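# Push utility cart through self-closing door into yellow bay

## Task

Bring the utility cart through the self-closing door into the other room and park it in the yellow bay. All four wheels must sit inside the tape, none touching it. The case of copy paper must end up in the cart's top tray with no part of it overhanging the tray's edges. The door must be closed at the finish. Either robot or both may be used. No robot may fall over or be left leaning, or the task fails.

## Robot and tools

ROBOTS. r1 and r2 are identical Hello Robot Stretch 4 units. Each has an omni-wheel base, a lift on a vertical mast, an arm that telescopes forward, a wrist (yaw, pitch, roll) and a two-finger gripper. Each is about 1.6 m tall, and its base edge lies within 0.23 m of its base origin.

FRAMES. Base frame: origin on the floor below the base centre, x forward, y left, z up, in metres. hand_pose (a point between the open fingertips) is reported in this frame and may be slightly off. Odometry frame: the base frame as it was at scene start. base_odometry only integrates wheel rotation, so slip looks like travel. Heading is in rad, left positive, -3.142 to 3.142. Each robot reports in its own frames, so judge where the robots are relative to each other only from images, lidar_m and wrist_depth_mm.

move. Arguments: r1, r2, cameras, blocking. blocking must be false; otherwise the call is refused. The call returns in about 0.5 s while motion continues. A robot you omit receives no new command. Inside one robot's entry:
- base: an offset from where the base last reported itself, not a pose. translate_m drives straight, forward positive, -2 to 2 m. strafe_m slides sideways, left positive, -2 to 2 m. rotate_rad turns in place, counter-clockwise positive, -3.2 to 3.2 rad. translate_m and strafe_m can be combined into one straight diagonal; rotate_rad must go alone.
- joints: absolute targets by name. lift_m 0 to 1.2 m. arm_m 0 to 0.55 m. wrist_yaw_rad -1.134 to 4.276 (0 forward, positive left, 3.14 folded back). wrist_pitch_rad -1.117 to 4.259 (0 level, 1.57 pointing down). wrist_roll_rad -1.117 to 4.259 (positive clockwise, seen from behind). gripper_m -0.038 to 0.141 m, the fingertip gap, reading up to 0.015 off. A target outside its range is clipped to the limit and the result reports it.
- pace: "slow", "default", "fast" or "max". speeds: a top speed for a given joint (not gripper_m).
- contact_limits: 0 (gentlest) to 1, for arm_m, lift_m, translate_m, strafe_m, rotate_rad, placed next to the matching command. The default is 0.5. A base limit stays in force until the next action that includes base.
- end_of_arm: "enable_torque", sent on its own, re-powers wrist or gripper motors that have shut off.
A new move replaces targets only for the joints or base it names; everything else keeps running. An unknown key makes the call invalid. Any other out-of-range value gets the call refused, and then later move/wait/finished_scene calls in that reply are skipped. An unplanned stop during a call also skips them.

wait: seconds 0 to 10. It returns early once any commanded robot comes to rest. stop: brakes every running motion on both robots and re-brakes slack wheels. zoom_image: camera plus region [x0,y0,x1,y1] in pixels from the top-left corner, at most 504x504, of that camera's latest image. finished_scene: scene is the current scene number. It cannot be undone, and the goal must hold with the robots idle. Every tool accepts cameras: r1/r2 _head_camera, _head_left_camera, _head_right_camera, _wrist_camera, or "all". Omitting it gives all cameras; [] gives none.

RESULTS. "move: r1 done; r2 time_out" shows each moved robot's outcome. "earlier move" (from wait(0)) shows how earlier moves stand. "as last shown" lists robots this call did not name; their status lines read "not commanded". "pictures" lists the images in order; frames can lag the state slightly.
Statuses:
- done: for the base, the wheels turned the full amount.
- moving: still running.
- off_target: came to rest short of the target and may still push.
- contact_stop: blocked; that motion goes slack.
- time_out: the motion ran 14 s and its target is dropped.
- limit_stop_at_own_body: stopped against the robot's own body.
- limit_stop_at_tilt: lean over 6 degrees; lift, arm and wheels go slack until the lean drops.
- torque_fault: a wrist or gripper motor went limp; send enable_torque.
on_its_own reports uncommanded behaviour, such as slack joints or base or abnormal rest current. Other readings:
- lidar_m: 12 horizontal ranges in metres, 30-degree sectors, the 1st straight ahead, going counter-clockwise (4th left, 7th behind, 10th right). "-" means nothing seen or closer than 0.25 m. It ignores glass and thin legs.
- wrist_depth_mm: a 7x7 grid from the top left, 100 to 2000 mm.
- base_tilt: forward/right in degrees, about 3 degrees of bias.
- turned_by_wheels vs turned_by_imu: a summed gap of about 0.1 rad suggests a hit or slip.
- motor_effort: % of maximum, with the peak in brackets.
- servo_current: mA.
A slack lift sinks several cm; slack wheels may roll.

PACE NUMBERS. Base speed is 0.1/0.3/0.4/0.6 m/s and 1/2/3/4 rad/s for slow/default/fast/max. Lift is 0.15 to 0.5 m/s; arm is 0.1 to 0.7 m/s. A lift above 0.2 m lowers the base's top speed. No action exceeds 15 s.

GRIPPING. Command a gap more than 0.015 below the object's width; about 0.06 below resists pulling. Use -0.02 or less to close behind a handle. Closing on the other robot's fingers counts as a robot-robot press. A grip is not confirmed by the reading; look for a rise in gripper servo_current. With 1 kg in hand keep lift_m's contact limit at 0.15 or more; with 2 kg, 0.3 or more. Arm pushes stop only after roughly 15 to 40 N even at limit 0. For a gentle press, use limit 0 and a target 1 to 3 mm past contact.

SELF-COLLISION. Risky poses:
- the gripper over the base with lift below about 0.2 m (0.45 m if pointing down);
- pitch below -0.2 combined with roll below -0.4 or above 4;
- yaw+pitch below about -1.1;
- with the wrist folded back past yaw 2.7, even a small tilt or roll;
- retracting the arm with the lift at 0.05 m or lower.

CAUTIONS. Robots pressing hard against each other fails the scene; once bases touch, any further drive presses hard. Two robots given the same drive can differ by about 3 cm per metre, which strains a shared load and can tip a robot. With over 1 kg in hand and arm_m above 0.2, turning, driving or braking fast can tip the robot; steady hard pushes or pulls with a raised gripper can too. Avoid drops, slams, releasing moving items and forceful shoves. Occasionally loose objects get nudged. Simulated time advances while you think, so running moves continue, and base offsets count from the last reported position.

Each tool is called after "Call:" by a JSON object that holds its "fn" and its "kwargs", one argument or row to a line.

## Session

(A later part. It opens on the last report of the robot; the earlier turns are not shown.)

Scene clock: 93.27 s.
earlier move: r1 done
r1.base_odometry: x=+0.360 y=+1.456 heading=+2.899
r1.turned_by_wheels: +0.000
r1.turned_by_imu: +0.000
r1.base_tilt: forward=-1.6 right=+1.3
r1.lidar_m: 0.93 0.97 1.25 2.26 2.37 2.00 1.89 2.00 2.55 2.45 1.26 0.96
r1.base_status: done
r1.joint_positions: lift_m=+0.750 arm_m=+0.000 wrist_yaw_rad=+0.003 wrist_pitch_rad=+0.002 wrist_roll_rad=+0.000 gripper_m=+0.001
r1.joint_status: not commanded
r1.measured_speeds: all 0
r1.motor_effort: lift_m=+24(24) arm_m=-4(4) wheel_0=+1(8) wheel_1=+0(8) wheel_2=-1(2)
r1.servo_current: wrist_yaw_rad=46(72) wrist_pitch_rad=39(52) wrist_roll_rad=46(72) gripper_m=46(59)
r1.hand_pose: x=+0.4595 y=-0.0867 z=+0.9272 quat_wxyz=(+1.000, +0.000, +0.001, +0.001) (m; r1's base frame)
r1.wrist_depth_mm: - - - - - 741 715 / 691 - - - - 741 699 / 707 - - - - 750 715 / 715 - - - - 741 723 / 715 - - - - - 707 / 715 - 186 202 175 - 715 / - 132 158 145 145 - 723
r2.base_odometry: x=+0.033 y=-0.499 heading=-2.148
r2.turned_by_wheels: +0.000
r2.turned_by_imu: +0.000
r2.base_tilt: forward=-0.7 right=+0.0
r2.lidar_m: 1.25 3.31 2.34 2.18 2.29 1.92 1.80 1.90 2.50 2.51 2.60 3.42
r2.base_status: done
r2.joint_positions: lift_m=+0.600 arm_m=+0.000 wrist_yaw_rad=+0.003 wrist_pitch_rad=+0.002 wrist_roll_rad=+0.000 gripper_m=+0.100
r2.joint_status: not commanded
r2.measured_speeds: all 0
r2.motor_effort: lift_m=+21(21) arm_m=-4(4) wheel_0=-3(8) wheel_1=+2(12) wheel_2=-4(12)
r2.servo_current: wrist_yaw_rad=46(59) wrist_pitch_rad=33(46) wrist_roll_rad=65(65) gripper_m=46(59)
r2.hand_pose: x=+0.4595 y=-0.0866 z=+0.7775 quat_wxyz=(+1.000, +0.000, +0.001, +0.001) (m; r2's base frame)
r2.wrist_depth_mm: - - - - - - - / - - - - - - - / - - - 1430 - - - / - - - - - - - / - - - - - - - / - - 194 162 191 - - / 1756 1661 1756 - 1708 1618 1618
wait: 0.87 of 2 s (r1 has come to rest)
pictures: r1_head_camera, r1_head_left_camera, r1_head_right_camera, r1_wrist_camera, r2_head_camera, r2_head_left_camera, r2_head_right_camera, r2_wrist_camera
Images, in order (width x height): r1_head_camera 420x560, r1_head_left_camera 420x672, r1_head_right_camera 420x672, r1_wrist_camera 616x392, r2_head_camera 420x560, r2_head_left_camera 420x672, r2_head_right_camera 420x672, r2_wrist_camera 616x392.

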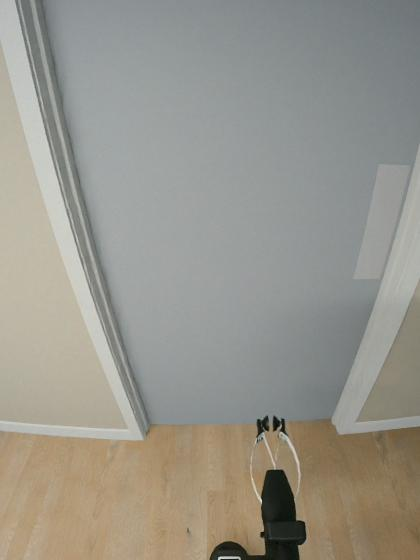

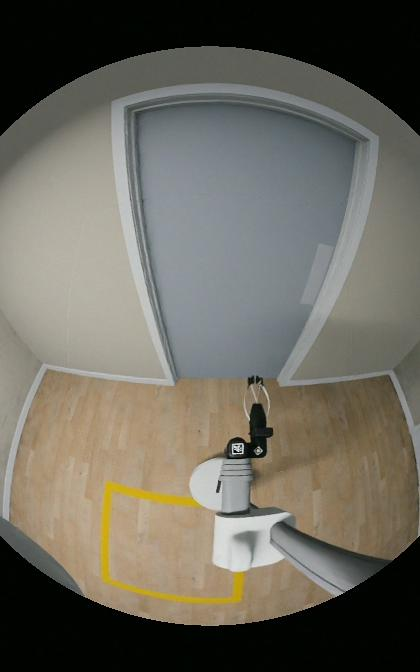

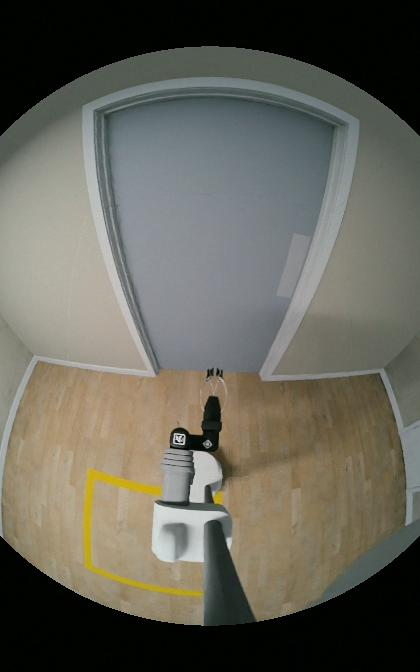

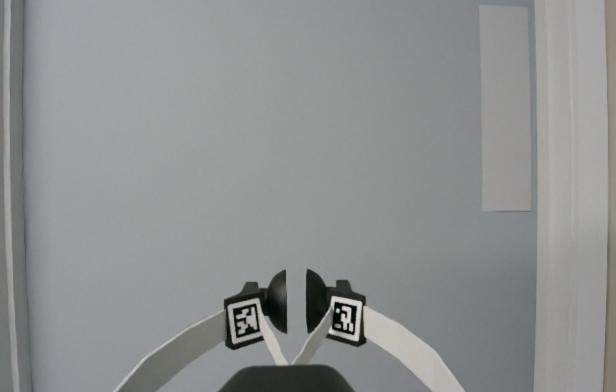

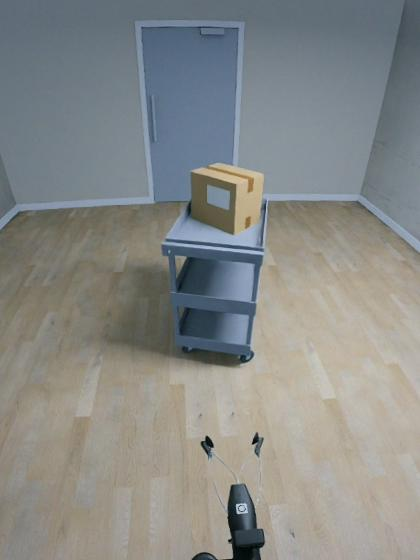

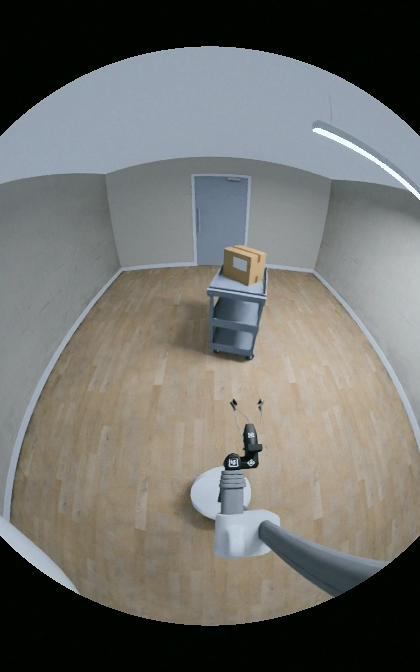

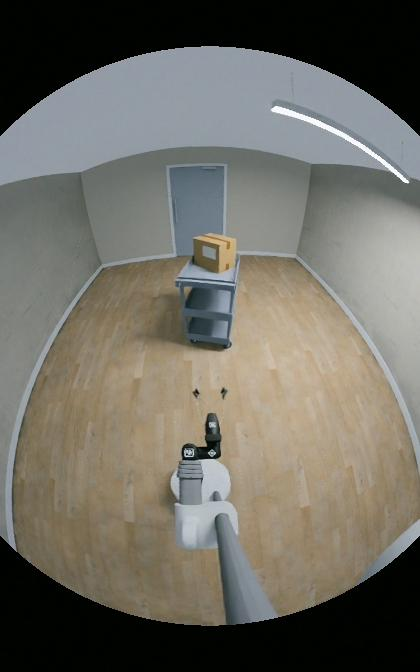

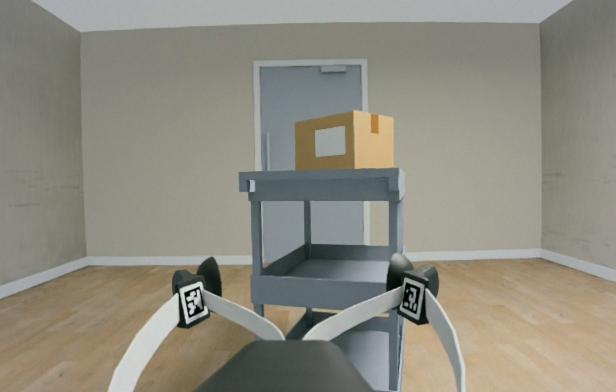

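Call:
{"fn": "zoom_image", "kwargs": {
  "camera": "r2_wrist_camera",
  "region": [220, 100, 430, 260]
}}

Call:
{"fn": "zoom_image", "kwargs": {
  "camera": "r2_head_camera",
  "region": [140, 150, 290, 370]
}}

Scaled by 2.400.

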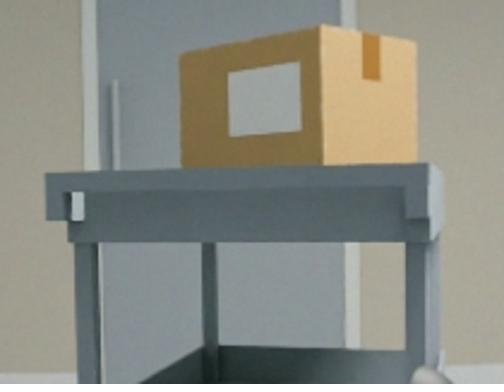

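Scaled by 2.291 from the camera's 420x560 image, which has a finer 1200x1600 frame.

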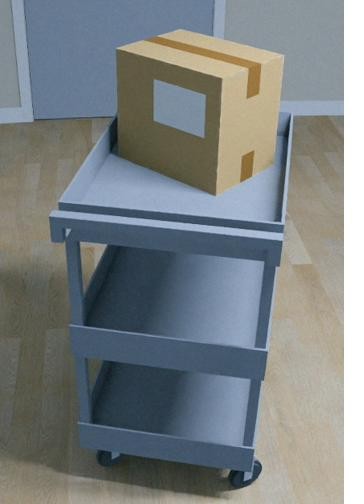

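Call:
{"fn": "move", "kwargs": {
  "r1": {"base":{"strafe_m":-0.22,"translate_m":0.33},"joints":{"lift_m":0.5}},
  "r2": {"base":{"strafe_m":-1.4},"joints":{"lift_m":0.82}},
  "blocking": false,
  "cameras": []
}}

Call:
{"fn": "wait", "kwargs": {
  "seconds": 3,
  "cameras": ["r1_head_camera","r1_wrist_camera"]
}}

Call:
{"fn": "move", "kwargs": {
  "r1": {"joints":{"arm_m":0.45,"wrist_yaw_rad":0.0},"pace":"slow","contact_limits":{"arm_m":0.9}},
  "blocking": false,
  "cameras": []
}}

Call:
{"fn": "wait", "kwargs": {
  "seconds": 3,
  "cameras": []
}}

Call:
{"fn": "wait", "kwargs": {
  "seconds": 2.5,
  "cameras": ["r1_head_camera","r1_wrist_camera","r2_head_camera"]
}}

Scene clock: 188.17 s.
move: r1 moving; r2 moving
r1.base_odometry: x=+0.336 y=+1.482 heading=+2.899
r1.turned_by_wheels: +0.000
r1.turned_by_imu: -0.001
r1.base_tilt: forward=-1.6 right=+1.3
r1.lidar_m: 0.90 0.93 1.17 2.28 2.36 2.03 1.94 2.03 2.49 2.41 1.23 0.95
r1.base_status: translate_m moving; strafe_m moving
r1.joint_positions: lift_m=+0.713 arm_m=+0.000 wrist_yaw_rad=+0.003 wrist_pitch_rad=+0.002 wrist_roll_rad=+0.000 gripper_m=+0.001
r1.joint_status: lift_m moving
r1.measured_speeds: translate_m=+0.112 strafe_m=-0.075 rotate_rad=+0.000 lift_m=-0.146 arm_m=+0.000 wrist_yaw_rad=+0.000 wrist_pitch_rad=+0.000 wrist_roll_rad=+0.000
r1.motor_effort: lift_m=+10(23) arm_m=-4(4) wheel_0=+10(12) wheel_1=-3(6) wheel_2=-9(9)
r1.servo_current: wrist_yaw_rad=52(78) wrist_pitch_rad=46(46) wrist_roll_rad=52(52) gripper_m=46(52)
r1.hand_pose: x=+0.4595 y=-0.0867 z=+0.8902 quat_wxyz=(+1.000, +0.000, +0.001, +0.001) (m; r1's base frame)
r1.wrist_depth_mm: - - - - - 723 668 / - - - - - 715 676 / - - - - - 723 683 / - - - - - 723 676 / - - - - - - 683 / - - 186 203 175 - 683 / - 132 158 145 145 - 707
r2.base_odometry: x=+0.003 y=-0.479 heading=-2.148
r2.turned_by_wheels: +0.000
r2.turned_by_imu: +0.000
r2.base_tilt: forward=-0.7 right=+0.1
r2.lidar_m: 1.24 3.33 2.40 2.23 2.35 1.94 1.81 1.87 2.50 2.48 2.54 3.40
r2.base_status: strafe_m moving
r2.joint_positions: lift_m=+0.638 arm_m=+0.000 wrist_yaw_rad=+0.003 wrist_pitch_rad=+0.002 wrist_roll_rad=+0.000 gripper_m=+0.100
r2.joint_status: lift_m moving
r2.measured_speeds: translate_m=-0.001 strafe_m=-0.139 rotate_rad=+0.003 lift_m=+0.146 arm_m=+0.000 wrist_yaw_rad=+0.000 wrist_pitch_rad=+0.000 wrist_roll_rad=+0.000
r2.motor_effort: lift_m=+24(26) arm_m=-4(4) wheel_0=+9(13) wheel_1=-10(11) wheel_2=+0(3)
r2.servo_current: wrist_yaw_rad=52(59) wrist_pitch_rad=39(52) wrist_roll_rad=46(59) gripper_m=52(52)
r2.hand_pose: x=+0.4595 y=-0.0866 z=+0.8154 quat_wxyz=(+1.000, +0.000, +0.001, +0.001) (m; r2's base frame)
r2.wrist_depth_mm: - - - - - - - / - - - - - - - / - - - 1430 - - - / - - - - - - - / - - - - - - - / - - 190 - 191 - - / 1808 1708 1808 - 1808 1618 1708
pictures: none
No camera images: "cameras" was empty.

Scene clock: 190.37 s.
earlier move: r1 done; r2 moving
r1.base_odometry: x=+0.092 y=+1.749 heading=+2.899
r1.turned_by_wheels: +0.000
r1.turned_by_imu: -0.001
r1.base_tilt: forward=-1.6 right=+1.3
r1.lidar_m: 0.60 0.64 0.82 2.08 2.60 2.34 2.24 2.33 2.29 2.23 0.80 0.63
r1.base_status: done
r1.joint_positions: lift_m=+0.500 arm_m=+0.000 wrist_yaw_rad=+0.003 wrist_pitch_rad=+0.002 wrist_roll_rad=+0.000 gripper_m=+0.001
r1.joint_status: all done
r1.measured_speeds: all 0
r1.motor_effort: lift_m=+13(23) arm_m=-4(4) wheel_0=+1(12) wheel_1=-4(7) wheel_2=+0(10)
r1.servo_current: wrist_yaw_rad=26(78) wrist_pitch_rad=46(52) wrist_roll_rad=46(59) gripper_m=46(52)
r1.hand_pose: x=+0.4595 y=-0.0867 z=+0.6781 quat_wxyz=(+1.000, +0.000, +0.001, +0.001) (m; r1's base frame)
r1.wrist_depth_mm: 399 402 404 410 413 418 392 / 399 402 407 410 418 418 394 / 399 404 404 413 415 418 389 / 399 407 410 413 418 418 389 / 399 404 410 413 415 421 392 / 402 407 210 202 415 421 397 / 402 407 410 183 156 424 394
r2.base_odometry: x=-0.516 y=-0.142 heading=-2.148
r2.turned_by_wheels: +0.000
r2.turned_by_imu: +0.001
r2.base_tilt: forward=-0.7 right=+0.1
r2.lidar_m: 1.33 1.25 3.04 2.86 2.67 1.89 1.78 1.82 1.96 1.85 1.92 2.56
r2.base_status: strafe_m moving
r2.joint_positions: lift_m=+0.820 arm_m=+0.000 wrist_yaw_rad=+0.003 wrist_pitch_rad=+0.002 wrist_roll_rad=+0.000 gripper_m=+0.100
r2.joint_status: all done
r2.measured_speeds: translate_m=+0.000 strafe_m=-0.300 rotate_rad=-0.003 lift_m=+0.000 arm_m=+0.000 wrist_yaw_rad=+0.000 wrist_pitch_rad=+0.000 wrist_roll_rad=+0.000
r2.motor_effort: lift_m=+21(26) arm_m=-4(4) wheel_0=+8(14) wheel_1=-6(11) wheel_2=-1(3)
r2.servo_current: wrist_yaw_rad=46(59) wrist_pitch_rad=46(52) wrist_roll_rad=59(65) gripper_m=46(59)
r2.hand_pose: x=+0.4595 y=-0.0866 z=+0.9975 quat_wxyz=(+1.000, +0.000, +0.001, +0.001) (m; r2's base frame)
r2.wrist_depth_mm: - - - - - - - / - - - - - - - / - - - - - - - / - - - - - - - / - 1397 1336 - - - - / - - 193 - 195 - - / - 153 1205 - - - -
wait: 2.20 of 3 s (r1 has come to rest)
pictures: r1_head_camera, r1_wrist_camera
Images, in order (width x height): r1_head_camera 420x560, r1_wrist_camera 616x392.

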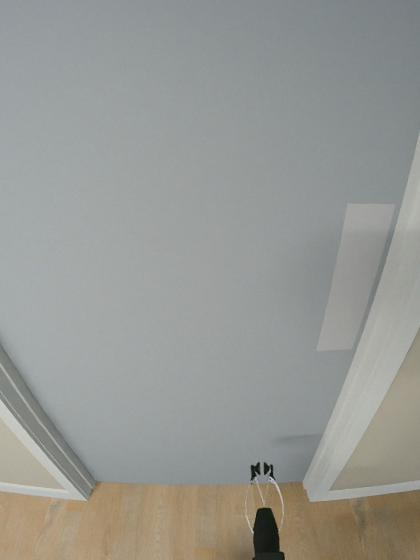

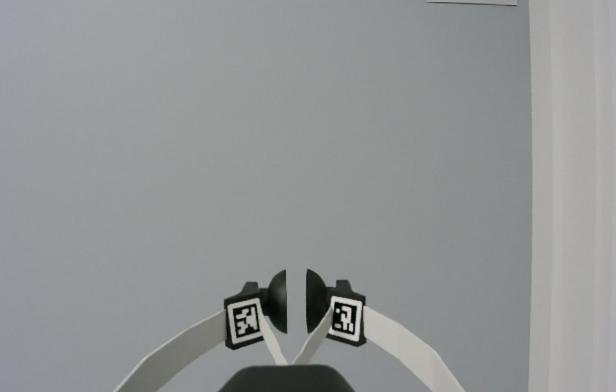

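Scene clock: 190.87 s.
earlier move: r2 moving
move: r1 moving
r1.base_odometry: x=+0.092 y=+1.749 heading=+2.899
r1.turned_by_wheels: +0.000
r1.turned_by_imu: +0.000
r1.base_tilt: forward=-1.6 right=+1.3
r1.lidar_m: 0.59 0.65 0.83 2.07 2.57 2.33 2.24 2.32 2.32 2.24 0.81 0.66
r1.base_status: not commanded
r1.joint_positions: lift_m=+0.500 arm_m=+0.013 wrist_yaw_rad=+0.003 wrist_pitch_rad=+0.002 wrist_roll_rad=+0.000 gripper_m=+0.001
r1.joint_status: arm_m moving; wrist_yaw_rad moving
r1.measured_speeds: translate_m=+0.000 strafe_m=+0.000 rotate_rad=+0.000 lift_m=+0.000 arm_m=+0.049 wrist_yaw_rad=+0.000 wrist_pitch_rad=+0.000 wrist_roll_rad=+0.000
r1.motor_effort: lift_m=+13(13) arm_m=+5(9) wheel_0=+1(1) wheel_1=-4(4) wheel_2=+0(0)
r1.servo_current: wrist_yaw_rad=65(72) wrist_pitch_rad=39(46) wrist_roll_rad=39(65) gripper_m=46(52)
r1.contact_limits: arm_m 0.9
r1.hand_pose: x=+0.4721 y=-0.0867 z=+0.6781 quat_wxyz=(+1.000, +0.000, +0.001, +0.001) (m; r1's base frame)
r1.wrist_depth_mm: 387 394 394 397 404 404 387 / 387 389 399 399 404 407 392 / 389 392 397 402 404 407 377 / 389 394 397 404 404 410 377 / 389 392 399 402 407 410 379 / 392 397 210 203 407 410 397 / 389 392 187 404 164 415 392
r2.base_odometry: x=-0.641 y=-0.060 heading=-2.148
r2.turned_by_wheels: +0.000
r2.turned_by_imu: +0.000
r2.base_tilt: forward=-0.7 right=+0.1
r2.lidar_m: 1.62 1.31 3.21 3.00 2.70 1.91 1.79 1.84 1.81 1.71 1.78 2.38
r2.base_status: strafe_m moving
r2.joint_positions: lift_m=+0.820 arm_m=+0.000 wrist_yaw_rad=+0.003 wrist_pitch_rad=+0.002 wrist_roll_rad=+0.000 gripper_m=+0.100
r2.joint_status: not commanded
r2.measured_speeds: translate_m=+0.001 strafe_m=-0.300 rotate_rad=-0.003 lift_m=+0.000 arm_m=+0.000 wrist_yaw_rad=+0.000 wrist_pitch_rad=+0.000 wrist_roll_rad=+0.000
r2.motor_effort: lift_m=+21(21) arm_m=-4(4) wheel_0=+5(9) wheel_1=-7(8) wheel_2=+1(2)
r2.servo_current: wrist_yaw_rad=33(59) wrist_pitch_rad=39(46) wrist_roll_rad=46(59) gripper_m=52(52)
r2.hand_pose: x=+0.4595 y=-0.0866 z=+0.9975 quat_wxyz=(+1.000, +0.000, +0.001, +0.001) (m; r2's base frame)
r2.wrist_depth_mm: - - - - - - - / - - - - - - - / - - - - - - - / - 1464 - - - - - / - 1336 - - - - - / - 1098 193 - 195 - - / 1921 137 - - - - -
pictures: none
No camera images: "cameras" was empty.

Scene clock: 193.67 s.
earlier move: r1 moving; r2 done
r1.base_odometry: x=+0.093 y=+1.749 heading=+2.899
r1.turned_by_wheels: -0.001
r1.turned_by_imu: +0.010
r1.base_tilt: forward=-1.6 right=+1.3
r1.lidar_m: 0.68 0.69 0.84 2.12 2.57 2.30 2.22 2.34 2.34 2.23 0.80 0.64
r1.base_status: not commanded
r1.joint_positions: lift_m=+0.500 arm_m=+0.280 wrist_yaw_rad=-0.008 wrist_pitch_rad=+0.002 wrist_roll_rad=+0.000 gripper_m=+0.000
r1.joint_status: arm_m moving; wrist_yaw_rad moving
r1.measured_speeds: translate_m=+0.000 strafe_m=+0.000 rotate_rad=+0.001 lift_m=+0.000 arm_m=+0.103 wrist_yaw_rad=+0.000 wrist_pitch_rad=+0.000 wrist_roll_rad=+0.000
r1.motor_effort: lift_m=+13(13) arm_m=+13(22) wheel_0=+2(8) wheel_1=+2(5) wheel_2=-15(18)
r1.servo_current: wrist_yaw_rad=72(78) wrist_pitch_rad=39(52) wrist_roll_rad=33(72) gripper_m=33(52)
r1.contact_limits: arm_m 0.9
r1.hand_pose: x=+0.7381 y=-0.0898 z=+0.6781 quat_wxyz=(+1.000, +0.000, +0.001, -0.004) (m; r1's base frame)
r1.wrist_depth_mm: 206 215 222 232 241 254 260 / 206 213 223 232 241 253 263 / 207 215 224 232 242 254 263 / 208 215 224 235 244 254 263 / 207 216 224 235 246 254 264 / 208 216 190 206 243 255 266 / 209 213 224 153 241 257 268
r2.base_odometry: x=-1.140 y=+0.265 heading=-2.148
r2.turned_by_wheels: +0.000
r2.turned_by_imu: +0.001
r2.base_tilt: forward=-0.7 right=+0.1
r2.lidar_m: 3.85 1.64 1.78 3.60 2.62 1.89 1.76 1.66 1.18 1.10 1.15 1.52
r2.base_status: done
r2.joint_positions: lift_m=+0.820 arm_m=+0.000 wrist_yaw_rad=+0.003 wrist_pitch_rad=+0.002 wrist_roll_rad=+0.000 gripper_m=+0.100
r2.joint_status: not commanded
r2.measured_speeds: all 0
r2.motor_effort: lift_m=+20(21) arm_m=-4(4) wheel_0=+2(10) wheel_1=-2(8) wheel_2=+0(2)
r2.servo_current: wrist_yaw_rad=33(65) wrist_pitch_rad=39(46) wrist_roll_rad=46(59) gripper_m=59(59)
r2.hand_pose: x=+0.4595 y=-0.0867 z=+0.9975 quat_wxyz=(+1.000, +0.000, +0.001, +0.001) (m; r2's base frame)
r2.wrist_depth_mm: - - - - - - - / - - - - - - - / - - - - - - - / - - - - - - - / - - - - - - - / 1756 - 196 - 195 - - / - 1921 - - - - -
wait: 2.80 of 3 s (r2 has come to rest)
pictures: none
No camera images: "cameras" was empty.

Scene clock: 196.13 s.
earlier move: r1 done
r1.base_odometry: x=+0.093 y=+1.749 heading=+2.899
r1.turned_by_wheels: +0.000
r1.turned_by_imu: +0.000
r1.base_tilt: forward=-1.6 right=+1.3
r1.lidar_m: 0.80 0.79 0.83 2.14 2.60 2.35 2.23 2.33 2.34 2.21 0.77 0.65
r1.base_status: not commanded
r1.joint_positions: lift_m=+0.500 arm_m=+0.449 wrist_yaw_rad=-0.008 wrist_pitch_rad=+0.002 wrist_roll_rad=+0.000 gripper_m=+0.000
r1.joint_status: all done
r1.measured_speeds: all 0
r1.motor_effort: lift_m=+13(13) arm_m=+13(22) wheel_0=+3(8) wheel_1=+1(5) wheel_2=-14(18)
r1.servo_current: wrist_yaw_rad=52(85) wrist_pitch_rad=46(52) wrist_roll_rad=46(72) gripper_m=39(52)
r1.contact_limits: arm_m 0.9
r1.hand_pose: x=+0.9077 y=-0.0898 z=+0.6781 quat_wxyz=(+1.000, +0.000, +0.001, -0.004) (m; r1's base frame)
r1.wrist_depth_mm: 181 195 212 232 256 289 - / 180 195 213 235 258 289 - / 181 196 214 235 258 290 - / 183 195 213 234 260 291 - / 183 196 214 236 260 291 - / 181 197 211 192 256 293 1863 / 183 194 178 182 167 300 1464
r2.base_odometry: x=-1.140 y=+0.265 heading=-2.148
r2.turned_by_wheels: +0.000
r2.turned_by_imu: +0.000
r2.base_tilt: forward=-0.7 right=+0.1
r2.lidar_m: 3.85 1.63 1.82 3.59 2.64 1.88 1.76 1.65 1.19 1.11 1.15 1.56
r2.base_status: done
r2.joint_positions: lift_m=+0.820 arm_m=+0.000 wrist_yaw_rad=+0.003 wrist_pitch_rad=+0.002 wrist_roll_rad=+0.000 gripper_m=+0.100
r2.joint_status: not commanded
r2.measured_speeds: all 0
r2.motor_effort: lift_m=+20(21) arm_m=-4(4) wheel_0=+1(10) wheel_1=-3(8) wheel_2=+0(2)
r2.servo_current: wrist_yaw_rad=46(65) wrist_pitch_rad=39(46) wrist_roll_rad=52(59) gripper_m=46(59)
r2.hand_pose: x=+0.4595 y=-0.0867 z=+0.9975 quat_wxyz=(+1.000, +0.000, +0.001, +0.001) (m; r2's base frame)
r2.wrist_depth_mm: - - - - - - - / - - - - - - - / - - - - - - - / - - - - - - - / - - - - - - - / 1756 - 195 - 195 - - / - 1921 - - - - -
wait: 2.47 of 2.5 s (r1 has come to rest)
pictures: r1_head_camera, r1_wrist_camera, r2_head_camera
Images, in order (width x height): r1_head_camera 420x560, r1_wrist_camera 616x392, r2_head_camera 420x560.

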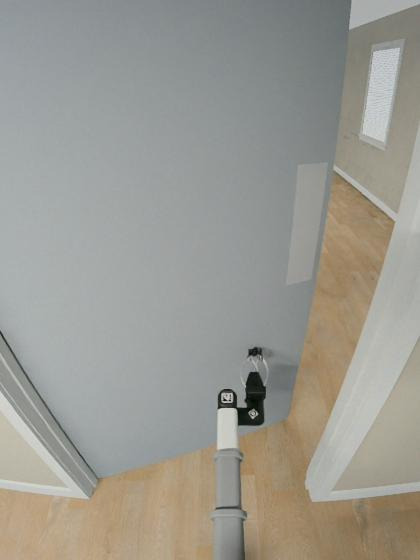

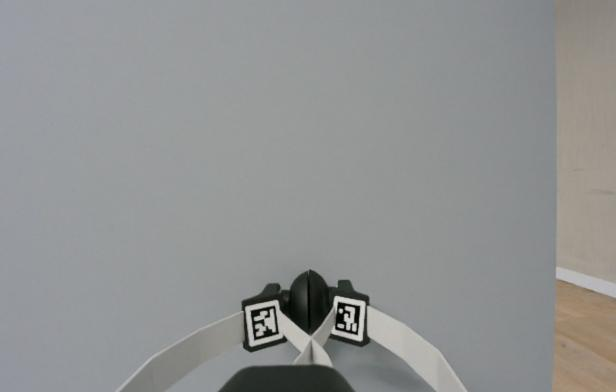

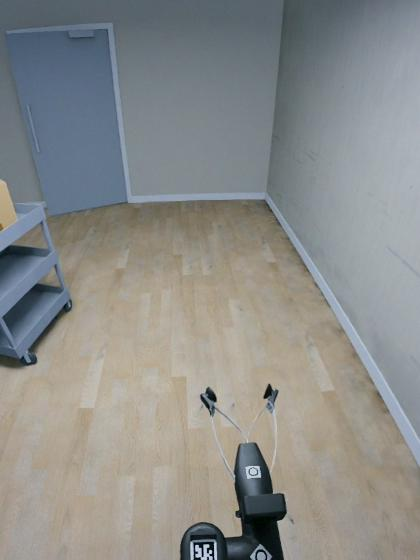

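Call:
{"fn": "move", "kwargs": {
  "r1": {"base":{"translate_m":0.3,"strafe_m":0.13},"joints":{"wrist_yaw_rad":0.4},"pace":"slow","contact_limits":{"translate_m":0.7}},
  "r2": {"base":{"translate_m":2.0}},
  "blocking": false,
  "cameras": []
}}

Call:
{"fn": "wait", "kwargs": {
  "seconds": 5,
  "cameras": ["r1_head_camera","r1_wrist_camera"]
}}

Call:
{"fn": "wait", "kwargs": {
  "seconds": 4,
  "cameras": ["r1_head_left_camera","r1_head_right_camera","r2_head_camera"]
}}

Scene clock: 223.63 s.
move: r1 moving; r2 moving
r1.base_odometry: x=+0.079 y=+1.747 heading=+2.895
r1.turned_by_wheels: -0.004
r1.turned_by_imu: -0.006
r1.base_tilt: forward=-1.6 right=+1.3
r1.lidar_m: 0.80 0.77 0.82 2.04 2.58 2.32 2.23 2.33 2.32 2.23 0.78 0.65
r1.base_status: translate_m moving; strafe_m moving
r1.joint_positions: lift_m=+0.500 arm_m=+0.449 wrist_yaw_rad=+0.121 wrist_pitch_rad=+0.002 wrist_roll_rad=+0.000 gripper_m=+0.000
r1.joint_status: wrist_yaw_rad moving
r1.measured_speeds: translate_m=+0.047 strafe_m=+0.023 rotate_rad=-0.002 lift_m=+0.000 arm_m=+0.000 wrist_yaw_rad=+0.112 wrist_pitch_rad=+0.000 wrist_roll_rad=+0.000
r1.motor_effort: lift_m=+13(13) arm_m=+11(13) wheel_0=-13(15) wheel_1=-3(6) wheel_2=-31(31)
r1.servo_current: wrist_yaw_rad=930(930) wrist_pitch_rad=46(46) wrist_roll_rad=39(65) gripper_m=46(46)
r1.contact_limits: arm_m 0.9; translate_m 0.7
r1.hand_pose: x=+0.9171 y=-0.0519 z=+0.6781 quat_wxyz=(+0.998, +0.000, +0.001, +0.061) (m; r1's base frame)
r1.wrist_depth_mm: 182 193 208 224 242 266 287 / 181 195 208 226 244 266 290 / 182 195 209 226 246 267 293 / 183 195 209 226 245 267 293 / 184 195 210 227 245 270 293 / 182 195 208 186 186 271 293 / 185 194 149 177 248 258 297
r2.base_odometry: x=-1.157 y=+0.239 heading=-2.148
r2.turned_by_wheels: +0.000
r2.turned_by_imu: +0.001
r2.base_tilt: forward=-0.7 right=+0.1
r2.lidar_m: 3.86 1.63 1.77 3.59 2.67 1.91 1.79 1.67 1.20 1.11 1.13 1.56
r2.base_status: translate_m moving
r2.joint_positions: lift_m=+0.820 arm_m=+0.000 wrist_yaw_rad=+0.003 wrist_pitch_rad=+0.002 wrist_roll_rad=+0.000 gripper_m=+0.100
r2.joint_status: not commanded
r2.measured_speeds: translate_m=+0.121 strafe_m=+0.000 rotate_rad=-0.004 lift_m=+0.000 arm_m=+0.000 wrist_yaw_rad=+0.000 wrist_pitch_rad=+0.000 wrist_roll_rad=+0.000
r2.motor_effort: lift_m=+20(21) arm_m=-4(4) wheel_0=+6(9) wheel_1=+6(8) wheel_2=-12(13)
r2.servo_current: wrist_yaw_rad=46(59) wrist_pitch_rad=39(39) wrist_roll_rad=65(65) gripper_m=52(52)
r2.hand_pose: x=+0.4595 y=-0.0867 z=+0.9975 quat_wxyz=(+1.000, +0.000, +0.001, +0.001) (m; r2's base frame)
r2.wrist_depth_mm: - - - - - - - / - - - - - - - / - - - - - - - / - - - - - - - / - - - - - - - / - - 195 - 196 - - / - 1983 - - - - -
pictures: none
No camera images: "cameras" was empty.

Scene clock: 228.63 s.
earlier move: r1 contact_stop; r2 moving
r1.base_odometry: x=+0.282 y=+1.676 heading=+2.616
r1.turned_by_wheels: -0.279
r1.turned_by_imu: -0.285
r1.base_tilt: forward=-1.6 right=+1.3
r1.lidar_m: 0.82 0.85 0.95 1.44 2.45 2.41 2.04 2.07 2.36 2.23 1.62 0.89
r1.base_status: translate_m contact_stop; strafe_m contact_stop
r1.joint_positions: lift_m=+0.500 arm_m=+0.450 wrist_yaw_rad=+0.402 wrist_pitch_rad=+0.002 wrist_roll_rad=+0.000 gripper_m=+0.000
r1.joint_status: all done
r1.measured_speeds: translate_m=-0.026 strafe_m=-0.014 rotate_rad=+0.000 lift_m=+0.000 arm_m=+0.000 wrist_yaw_rad=+0.000 wrist_pitch_rad=+0.000 wrist_roll_rad=+0.000
r1.on_its_own: the wheels are slack since a contact_stop
r1.motor_effort: lift_m=+13(13) arm_m=+5(13) wheel_0=+1(15) wheel_1=+0(6) wheel_2=+1(31)
r1.servo_current: wrist_yaw_rad=39(930) wrist_pitch_rad=46(52) wrist_roll_rad=46(72) gripper_m=39(52)
r1.contact_limits: arm_m 0.9; translate_m 0.7
r1.hand_pose: x=+0.9204 y=+0.0324 z=+0.6781 quat_wxyz=(+0.980, +0.000, +0.001, +0.200) (m; r1's base frame)
r1.wrist_depth_mm: 238 235 232 229 225 223 221 / 239 236 233 230 227 224 221 / 239 236 233 230 228 225 222 / 241 237 235 231 228 225 223 / 241 238 235 230 229 225 224 / 242 239 201 200 229 227 224 / 242 157 236 161 170 226 225
r2.base_odometry: x=-1.942 y=-0.967 heading=-2.148
r2.turned_by_wheels: +0.000
r2.turned_by_imu: +0.001
r2.base_tilt: forward=-0.7 right=+0.1
r2.lidar_m: 2.57 2.66 0.99 0.96 3.79 3.40 3.25 1.58 1.14 1.05 1.10 1.48
r2.base_status: translate_m moving
r2.joint_positions: lift_m=+0.820 arm_m=+0.000 wrist_yaw_rad=+0.003 wrist_pitch_rad=+0.002 wrist_roll_rad=+0.000 gripper_m=+0.100
r2.joint_status: not commanded
r2.measured_speeds: translate_m=+0.302 strafe_m=+0.001 rotate_rad=-0.003 lift_m=+0.000 arm_m=+0.000 wrist_yaw_rad=+0.000 wrist_pitch_rad=+0.000 wrist_roll_rad=+0.000
r2.motor_effort: lift_m=+20(21) arm_m=-4(4) wheel_0=+8(12) wheel_1=+5(9) wheel_2=-8(14)
r2.servo_current: wrist_yaw_rad=52(65) wrist_pitch_rad=46(46) wrist_roll_rad=52(65) gripper_m=52(59)
r2.hand_pose: x=+0.4595 y=-0.0867 z=+0.9975 quat_wxyz=(+1.000, +0.000, +0.001, +0.001) (m; r2's base frame)
r2.wrist_depth_mm: - - - - - - - / - - - - - - - / - - - - - - - / - - - - - - - / - - - - - - - / - - 196 - 195 - - / - - - - - - -
wait: 5.00 s; no rest
pictures: r1_head_camera, r1_wrist_camera
Images, in order (width x height): r1_head_camera 420x560, r1_wrist_camera 616x392.

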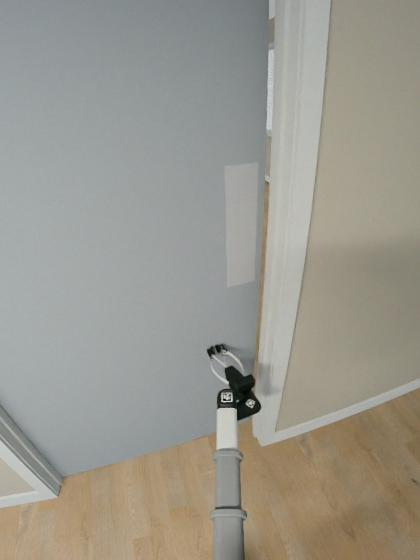

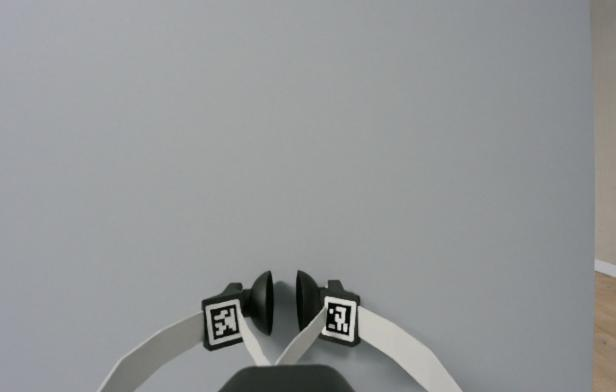

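not run: a stop that you did not command came earlier in this reply.

Call:
{"fn": "stop", "kwargs": {
  "cameras": ["r1_head_left_camera","r1_head_right_camera","r2_head_camera"]
}}

Scene clock: 245.60 s.
earlier move: r1 contact_stop; r2 done
stop: r1's wheels hold again
r1.base_odometry: x=+0.334 y=+1.652 heading=+2.606
r1.turned_by_wheels: -0.010
r1.turned_by_imu: -0.010
r1.base_tilt: forward=-1.6 right=+1.3
r1.lidar_m: 0.88 0.87 1.00 1.55 2.44 2.37 1.98 1.99 2.30 2.24 1.78 0.95
r1.base_status: translate_m contact_stop (by the wheels' count: -0.257 of +0.300); strafe_m contact_stop (by the wheels' count: -0.029 of +0.130)
r1.joint_positions: lift_m=+0.500 arm_m=+0.450 wrist_yaw_rad=+0.402 wrist_pitch_rad=+0.002 wrist_roll_rad=+0.000 gripper_m=+0.000
r1.joint_status: all done
r1.measured_speeds: all 0
r1.motor_effort: lift_m=+13(13) arm_m=+5(13) wheel_0=+0(15) wheel_1=+0(6) wheel_2=+0(31)
r1.servo_current: wrist_yaw_rad=39(930) wrist_pitch_rad=46(52) wrist_roll_rad=59(72) gripper_m=39(52)
r1.contact_limits: arm_m 0.9; translate_m 0.7
r1.hand_pose: x=+0.9204 y=+0.0324 z=+0.6781 quat_wxyz=(+0.980, +0.000, +0.001, +0.200) (m; r1's base frame)
r1.wrist_depth_mm: 251 246 239 234 229 224 218 / 252 246 240 235 231 224 220 / 254 248 242 235 229 225 220 / 256 247 242 236 230 225 221 / 254 248 242 236 229 225 222 / 256 249 210 206 230 227 223 / 256 250 243 183 155 226 224
r2.base_odometry: x=-2.231 y=-1.411 heading=-2.148
r2.turned_by_wheels: +0.000
r2.turned_by_imu: +0.001
r2.base_tilt: forward=-0.7 right=+0.1
r2.lidar_m: 2.05 2.10 2.83 0.95 0.97 3.94 3.84 1.56 1.11 1.04 1.08 1.44
r2.base_status: done
r2.joint_positions: lift_m=+0.820 arm_m=+0.000 wrist_yaw_rad=+0.003 wrist_pitch_rad=+0.002 wrist_roll_rad=+0.000 gripper_m=+0.100
r2.joint_status: not commanded
r2.measured_speeds: all 0
r2.motor_effort: lift_m=+20(21) arm_m=-4(4) wheel_0=+3(12) wheel_1=+4(9) wheel_2=-2(14)
r2.servo_current: wrist_yaw_rad=39(65) wrist_pitch_rad=33(46) wrist_roll_rad=39(65) gripper_m=46(59)
r2.hand_pose: x=+0.4595 y=-0.0867 z=+0.9975 quat_wxyz=(+1.000, +0.000, +0.001, +0.001) (m; r2's base frame)
r2.wrist_depth_mm: - - - - - - - / - - - - - - - / - - - - - - - / - - - - - - - / - - - - - - - / - - 189 - 185 - - / - - - - - - -
pictures: r1_head_left_camera, r1_head_right_camera, r2_head_camera
Images, in order (width x height): r1_head_left_camera 420x672, r1_head_right_camera 420x672, r2_head_camera 420x560.

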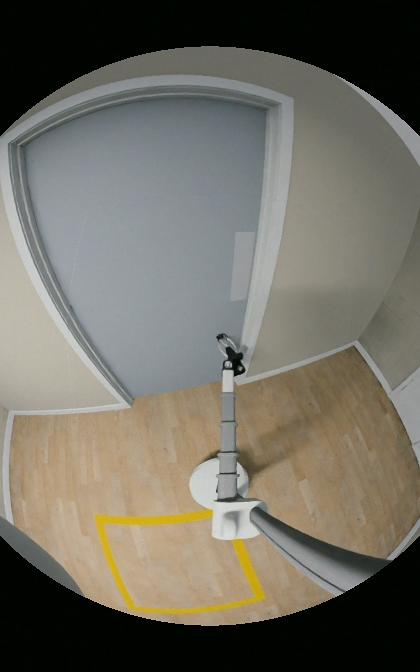

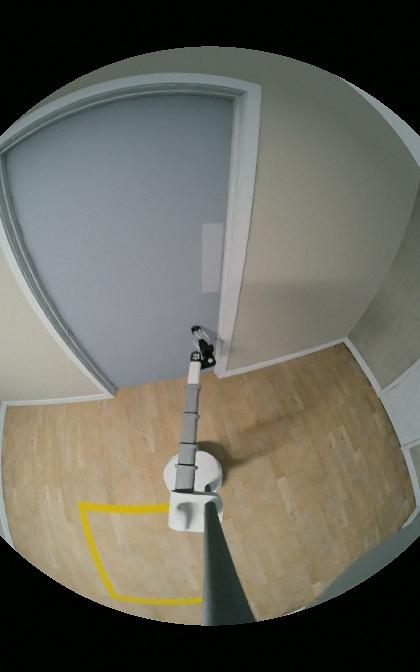

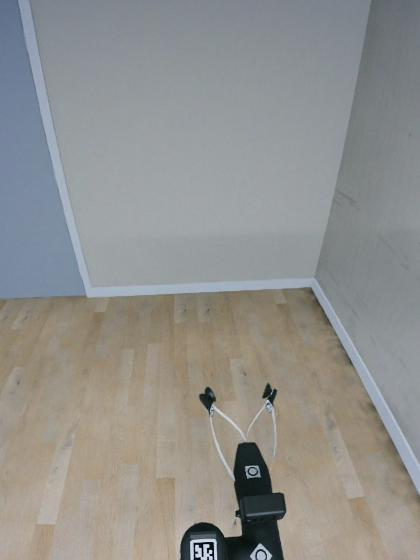

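Call:
{"fn": "move", "kwargs": {
  "r1": {"joints":{"arm_m":0.05,"wrist_yaw_rad":0.0},"base":{"translate_m":-0.1}},
  "r2": {"base":{"translate_m":1.13}},
  "blocking": false,
  "cameras": []
}}

Call:
{"fn": "wait", "kwargs": {
  "seconds": 2.5,
  "cameras": []
}}

Call:
{"fn": "move", "kwargs": {
  "r1": {"base":{"rotate_rad":0.293}},
  "blocking": false,
  "cameras": []
}}

Call:
{"fn": "wait", "kwargs": {
  "seconds": 3,
  "cameras": ["r1_head_left_camera","r1_wrist_camera","r2_head_camera"]
}}

Scene clock: 261.00 s.
move: r1 moving; r2 moving
r1.base_odometry: x=+0.361 y=+1.636 heading=+2.606
r1.turned_by_wheels: +0.000
r1.turned_by_imu: -0.001
r1.base_tilt: forward=-1.6 right=+1.3
r1.lidar_m: 0.90 0.88 1.01 1.56 2.44 2.34 1.95 1.95 2.24 2.24 1.82 1.00
r1.base_status: translate_m moving
r1.joint_positions: lift_m=+0.500 arm_m=+0.399 wrist_yaw_rad=+0.008 wrist_pitch_rad=+0.002 wrist_roll_rad=+0.000 gripper_m=+0.000
r1.joint_status: arm_m moving; wrist_yaw_rad moving
r1.measured_speeds: translate_m=-0.121 strafe_m=+0.000 rotate_rad=+0.000 lift_m=+0.000 arm_m=-0.195 wrist_yaw_rad=-0.297 wrist_pitch_rad=+0.000 wrist_roll_rad=+0.000
r1.motor_effort: lift_m=+13(13) arm_m=-5(8) wheel_0=-7(8) wheel_1=-7(7) wheel_2=+9(10)
r1.servo_current: wrist_yaw_rad=72(130) wrist_pitch_rad=46(46) wrist_roll_rad=39(59) gripper_m=39(46)
r1.hand_pose: x=+0.8594 y=-0.0851 z=+0.6781 quat_wxyz=(+1.000, +0.000, +0.001, +0.004) (m; r1's base frame)
r1.wrist_depth_mm: 293 309 329 351 291 320 345 / 296 314 332 351 310 324 345 / 293 310 334 355 314 322 345 / 296 315 332 353 315 324 345 / 293 314 336 355 319 324 345 / 297 315 325 202 182 325 347 / 296 306 332 340 156 325 347
r2.base_odometry: x=-2.248 y=-1.437 heading=-2.147
r2.turned_by_wheels: +0.000
r2.turned_by_imu: +0.001
r2.base_tilt: forward=-0.6 right=+0.1
r2.lidar_m: 2.01 2.08 2.76 0.98 1.00 4.00 3.87 1.57 1.11 1.03 1.07 1.44
r2.base_status: translate_m moving
r2.joint_positions: lift_m=+0.820 arm_m=+0.000 wrist_yaw_rad=+0.003 wrist_pitch_rad=+0.002 wrist_roll_rad=+0.000 gripper_m=+0.100
r2.joint_status: not commanded
r2.measured_speeds: translate_m=+0.121 strafe_m=+0.000 rotate_rad=+0.000 lift_m=+0.000 arm_m=+0.000 wrist_yaw_rad=+0.000 wrist_pitch_rad=+0.000 wrist_roll_rad=+0.000
r2.motor_effort: lift_m=+20(21) arm_m=-4(4) wheel_0=+11(11) wheel_1=+7(8) wheel_2=-12(13)
r2.servo_current: wrist_yaw_rad=46(59) wrist_pitch_rad=39(46) wrist_roll_rad=46(59) gripper_m=52(52)
r2.hand_pose: x=+0.4595 y=-0.0867 z=+0.9975 quat_wxyz=(+1.000, +0.000, +0.001, +0.001) (m; r2's base frame)
r2.wrist_depth_mm: - - - - - - - / - - - - - - - / - - - - - - - / - - - - - - - / - - - - - - - / - - 189 - 185 - - / - - - - - - -
pictures: none
No camera images: "cameras" was empty.

Scene clock: 262.80 s.
earlier move: r1 done; r2 moving
r1.base_odometry: x=+0.420 y=+1.601 heading=+2.606
r1.turned_by_wheels: +0.000
r1.turned_by_imu: +0.000
r1.base_tilt: forward=-1.6 right=+1.3
r1.lidar_m: 0.98 0.96 1.03 1.70 2.42 2.26 1.90 1.87 2.15 2.29 1.99 1.08
r1.base_status: done
r1.joint_positions: lift_m=+0.500 arm_m=+0.050 wrist_yaw_rad=+0.002 wrist_pitch_rad=+0.002 wrist_roll_rad=+0.000 gripper_m=+0.000
r1.joint_status: all done
r1.measured_speeds: all 0
r1.motor_effort: lift_m=+13(13) arm_m=-5(8) wheel_0=-2(8) wheel_1=-2(7) wheel_2=-3(10)
r1.servo_current: wrist_yaw_rad=52(130) wrist_pitch_rad=33(52) wrist_roll_rad=46(72) gripper_m=46(46)
r1.hand_pose: x=+0.5096 y=-0.0867 z=+0.6781 quat_wxyz=(+1.000, +0.000, +0.001, +0.001) (m; r1's base frame)
r1.wrist_depth_mm: - - 759 778 - - - / - - - 778 - - - / - - - 778 - - - / - - - 778 - - - / - - - 759 - - - / - - 187 203 175 - - / - 132 158 146 135 - -
r2.base_odometry: x=-2.510 y=-1.839 heading=-2.148
r2.turned_by_wheels: +0.000
r2.turned_by_imu: +0.000
r2.base_tilt: forward=-0.6 right=+0.1
r2.lidar_m: 1.53 1.58 2.10 3.72 1.13 1.51 - 1.55 1.06 1.02 1.08 1.46
r2.base_status: translate_m moving
r2.joint_positions: lift_m=+0.820 arm_m=+0.000 wrist_yaw_rad=+0.003 wrist_pitch_rad=+0.002 wrist_roll_rad=+0.000 gripper_m=+0.100
r2.joint_status: not commanded
r2.measured_speeds: translate_m=+0.301 strafe_m=+0.001 rotate_rad=+0.003 lift_m=+0.000 arm_m=+0.000 wrist_yaw_rad=+0.000 wrist_pitch_rad=+0.000 wrist_roll_rad=+0.000
r2.motor_effort: lift_m=+20(21) arm_m=-4(4) wheel_0=+1(11) wheel_1=+5(10) wheel_2=-9(14)
r2.servo_current: wrist_yaw_rad=46(65) wrist_pitch_rad=39(46) wrist_roll_rad=52(59) gripper_m=59(59)
r2.hand_pose: x=+0.4595 y=-0.0867 z=+0.9975 quat_wxyz=(+1.000, +0.000, +0.001, +0.001) (m; r2's base frame)
r2.wrist_depth_mm: - - - - - - - / - - - - - - - / - - - - - - - / - - - - - - - / - - - - - - - / - - 188 - 185 - - / - - - - - - -
wait: 1.80 of 2.5 s (r1 has come to rest)
pictures: none
No camera images: "cameras" was empty.

Scene clock: 263.30 s.
earlier move: r2 moving
move: r1 moving
r1.base_odometry: x=+0.420 y=+1.601 heading=+2.830
r1.turned_by_wheels: +0.224
r1.turned_by_imu: +0.225
r1.base_tilt: forward=-1.6 right=+1.3
r1.lidar_m: 0.96 1.00 1.21 2.42 2.48 2.00 1.88 1.94 2.45 2.28 1.42 0.98
r1.base_status: rotate_rad moving
r1.joint_positions: lift_m=+0.500 arm_m=+0.050 wrist_yaw_rad=+0.002 wrist_pitch_rad=+0.002 wrist_roll_rad=+0.000 gripper_m=+0.000
r1.joint_status: not commanded
r1.measured_speeds: translate_m=+0.000 strafe_m=+0.000 rotate_rad=+0.558 lift_m=+0.000 arm_m=+0.000 wrist_yaw_rad=+0.000 wrist_pitch_rad=+0.000 wrist_roll_rad=+0.000
r1.motor_effort: lift_m=+13(13) arm_m=-5(5) wheel_0=-3(8) wheel_1=-3(9) wheel_2=-2(7)
r1.servo_current: wrist_yaw_rad=52(72) wrist_pitch_rad=39(46) wrist_roll_rad=33(59) gripper_m=46(52)
r1.hand_pose: x=+0.5096 y=-0.0867 z=+0.6781 quat_wxyz=(+1.000, +0.000, +0.001, +0.001) (m; r1's base frame)
r1.wrist_depth_mm: - - - - 741 668 - / - - - - 741 683 - / - - - - 741 683 - / - - - - 741 683 - / - - - - 750 691 - / - - 187 202 183 668 - / - 132 158 146 135 - -
r2.base_odometry: x=-2.592 y=-1.965 heading=-2.148
r2.turned_by_wheels: +0.000
r2.turned_by_imu: +0.000
r2.base_tilt: forward=-0.7 right=+0.0
r2.lidar_m: 1.38 1.43 1.94 3.71 1.24 1.41 - 1.52 1.10 1.01 1.04 1.42
r2.base_status: translate_m moving
r2.joint_positions: lift_m=+0.820 arm_m=+0.000 wrist_yaw_rad=+0.003 wrist_pitch_rad=+0.002 wrist_roll_rad=+0.000 gripper_m=+0.100
r2.joint_status: not commanded
r2.measured_speeds: translate_m=+0.298 strafe_m=-0.001 rotate_rad=+0.001 lift_m=+0.000 arm_m=+0.000 wrist_yaw_rad=+0.000 wrist_pitch_rad=+0.000 wrist_roll_rad=+0.000
r2.motor_effort: lift_m=+21(21) arm_m=-4(4) wheel_0=+4(8) wheel_1=+7(7) wheel_2=-9(10)
r2.servo_current: wrist_yaw_rad=52(52) wrist_pitch_rad=39(46) wrist_roll_rad=59(59) gripper_m=46(59)
r2.hand_pose: x=+0.4595 y=-0.0867 z=+0.9975 quat_wxyz=(+1.000, +0.000, +0.001, +0.001) (m; r2's base frame)
r2.wrist_depth_mm: - - - - - - - / - - - - - - - / - - - - - - - / - - - - - - - / - - - - - - - / - - 189 - 186 - - / - - - - - - -
pictures: none
No camera images: "cameras" was empty.

Scene clock: 263.87 s.
earlier move: r1 done; r2 moving
r1.base_odometry: x=+0.420 y=+1.601 heading=+2.899
r1.turned_by_wheels: +0.069
r1.turned_by_imu: +0.069
r1.base_tilt: forward=-1.6 right=+1.3
r1.lidar_m: 0.96 1.02 1.26 2.40 2.51 1.96 1.86 1.95 2.39 2.27 1.31 0.97
r1.base_status: done
r1.joint_positions: lift_m=+0.500 arm_m=+0.050 wrist_yaw_rad=+0.002 wrist_pitch_rad=+0.002 wrist_roll_rad=+0.000 gripper_m=+0.000
r1.joint_status: not commanded
r1.measured_speeds: all 0
r1.motor_effort: lift_m=+13(13) arm_m=-5(5) wheel_0=-1(8) wheel_1=-1(9) wheel_2=-1(7)
r1.servo_current: wrist_yaw_rad=59(72) wrist_pitch_rad=33(52) wrist_roll_rad=52(65) gripper_m=46(52)
r1.hand_pose: x=+0.5096 y=-0.0867 z=+0.6781 quat_wxyz=(+1.000, +0.000, +0.001, +0.001) (m; r1's base frame)
r1.wrist_depth_mm: - - - - 699 699 - / - - - - - 676 - / - - - - - 683 - / - - - - - 668 - / - - - - - 683 - / - - 186 202 175 683 - / - 132 158 145 135 634 -
r2.base_odometry: x=-2.684 y=-2.107 heading=-2.148
r2.turned_by_wheels: +0.000
r2.turned_by_imu: +0.000
r2.base_tilt: forward=-0.7 right=+0.1
r2.lidar_m: 1.23 1.26 1.69 3.74 1.35 1.32 - 1.51 1.09 1.01 1.07 1.28
r2.base_status: translate_m moving
r2.joint_positions: lift_m=+0.820 arm_m=+0.000 wrist_yaw_rad=+0.003 wrist_pitch_rad=+0.002 wrist_roll_rad=+0.000 gripper_m=+0.100
r2.joint_status: not commanded
r2.measured_speeds: translate_m=+0.302 strafe_m=+0.001 rotate_rad=-0.002 lift_m=+0.000 arm_m=+0.000 wrist_yaw_rad=+0.000 wrist_pitch_rad=+0.000 wrist_roll_rad=+0.000
r2.motor_effort: lift_m=+20(21) arm_m=-4(4) wheel_0=+7(11) wheel_1=+6(7) wheel_2=-9(11)
r2.servo_current: wrist_yaw_rad=46(52) wrist_pitch_rad=39(46) wrist_roll_rad=46(59) gripper_m=52(59)
r2.hand_pose: x=+0.4595 y=-0.0867 z=+0.9975 quat_wxyz=(+1.000, +0.000, +0.001, +0.001) (m; r2's base frame)
r2.wrist_depth_mm: - - - - - - - / - - - - - - - / - - - - - - - / - - - - - - - / - - - - - - - / - - 187 - 185 - - / - - - - - - -
wait: 0.57 of 3 s (r1 has come to rest)
pictures: r1_head_left_camera, r1_wrist_camera, r2_head_camera
Images, in order (width x height): r1_head_left_camera 420x672, r1_wrist_camera 616x392, r2_head_camera 420x560.

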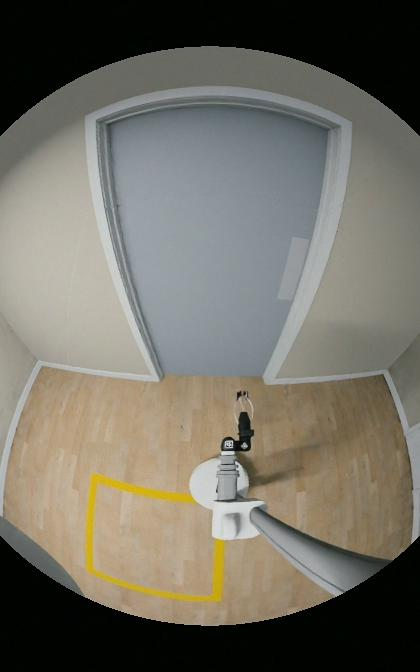

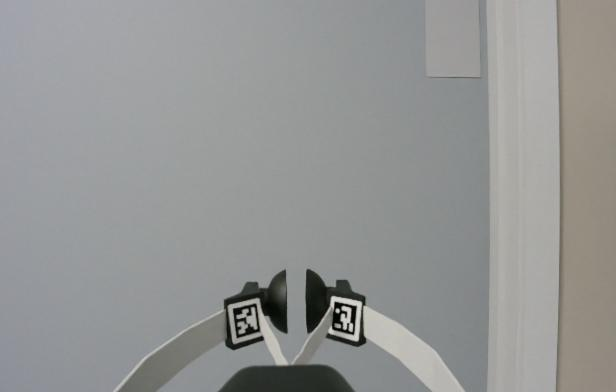

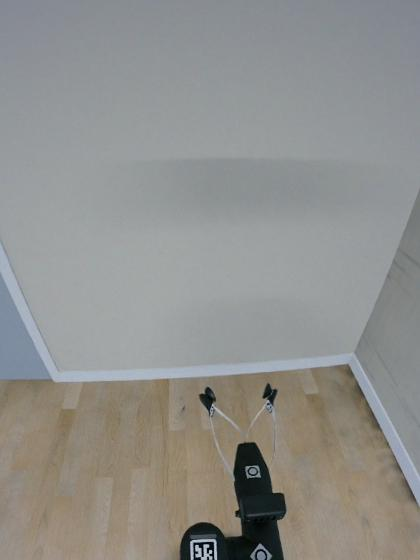

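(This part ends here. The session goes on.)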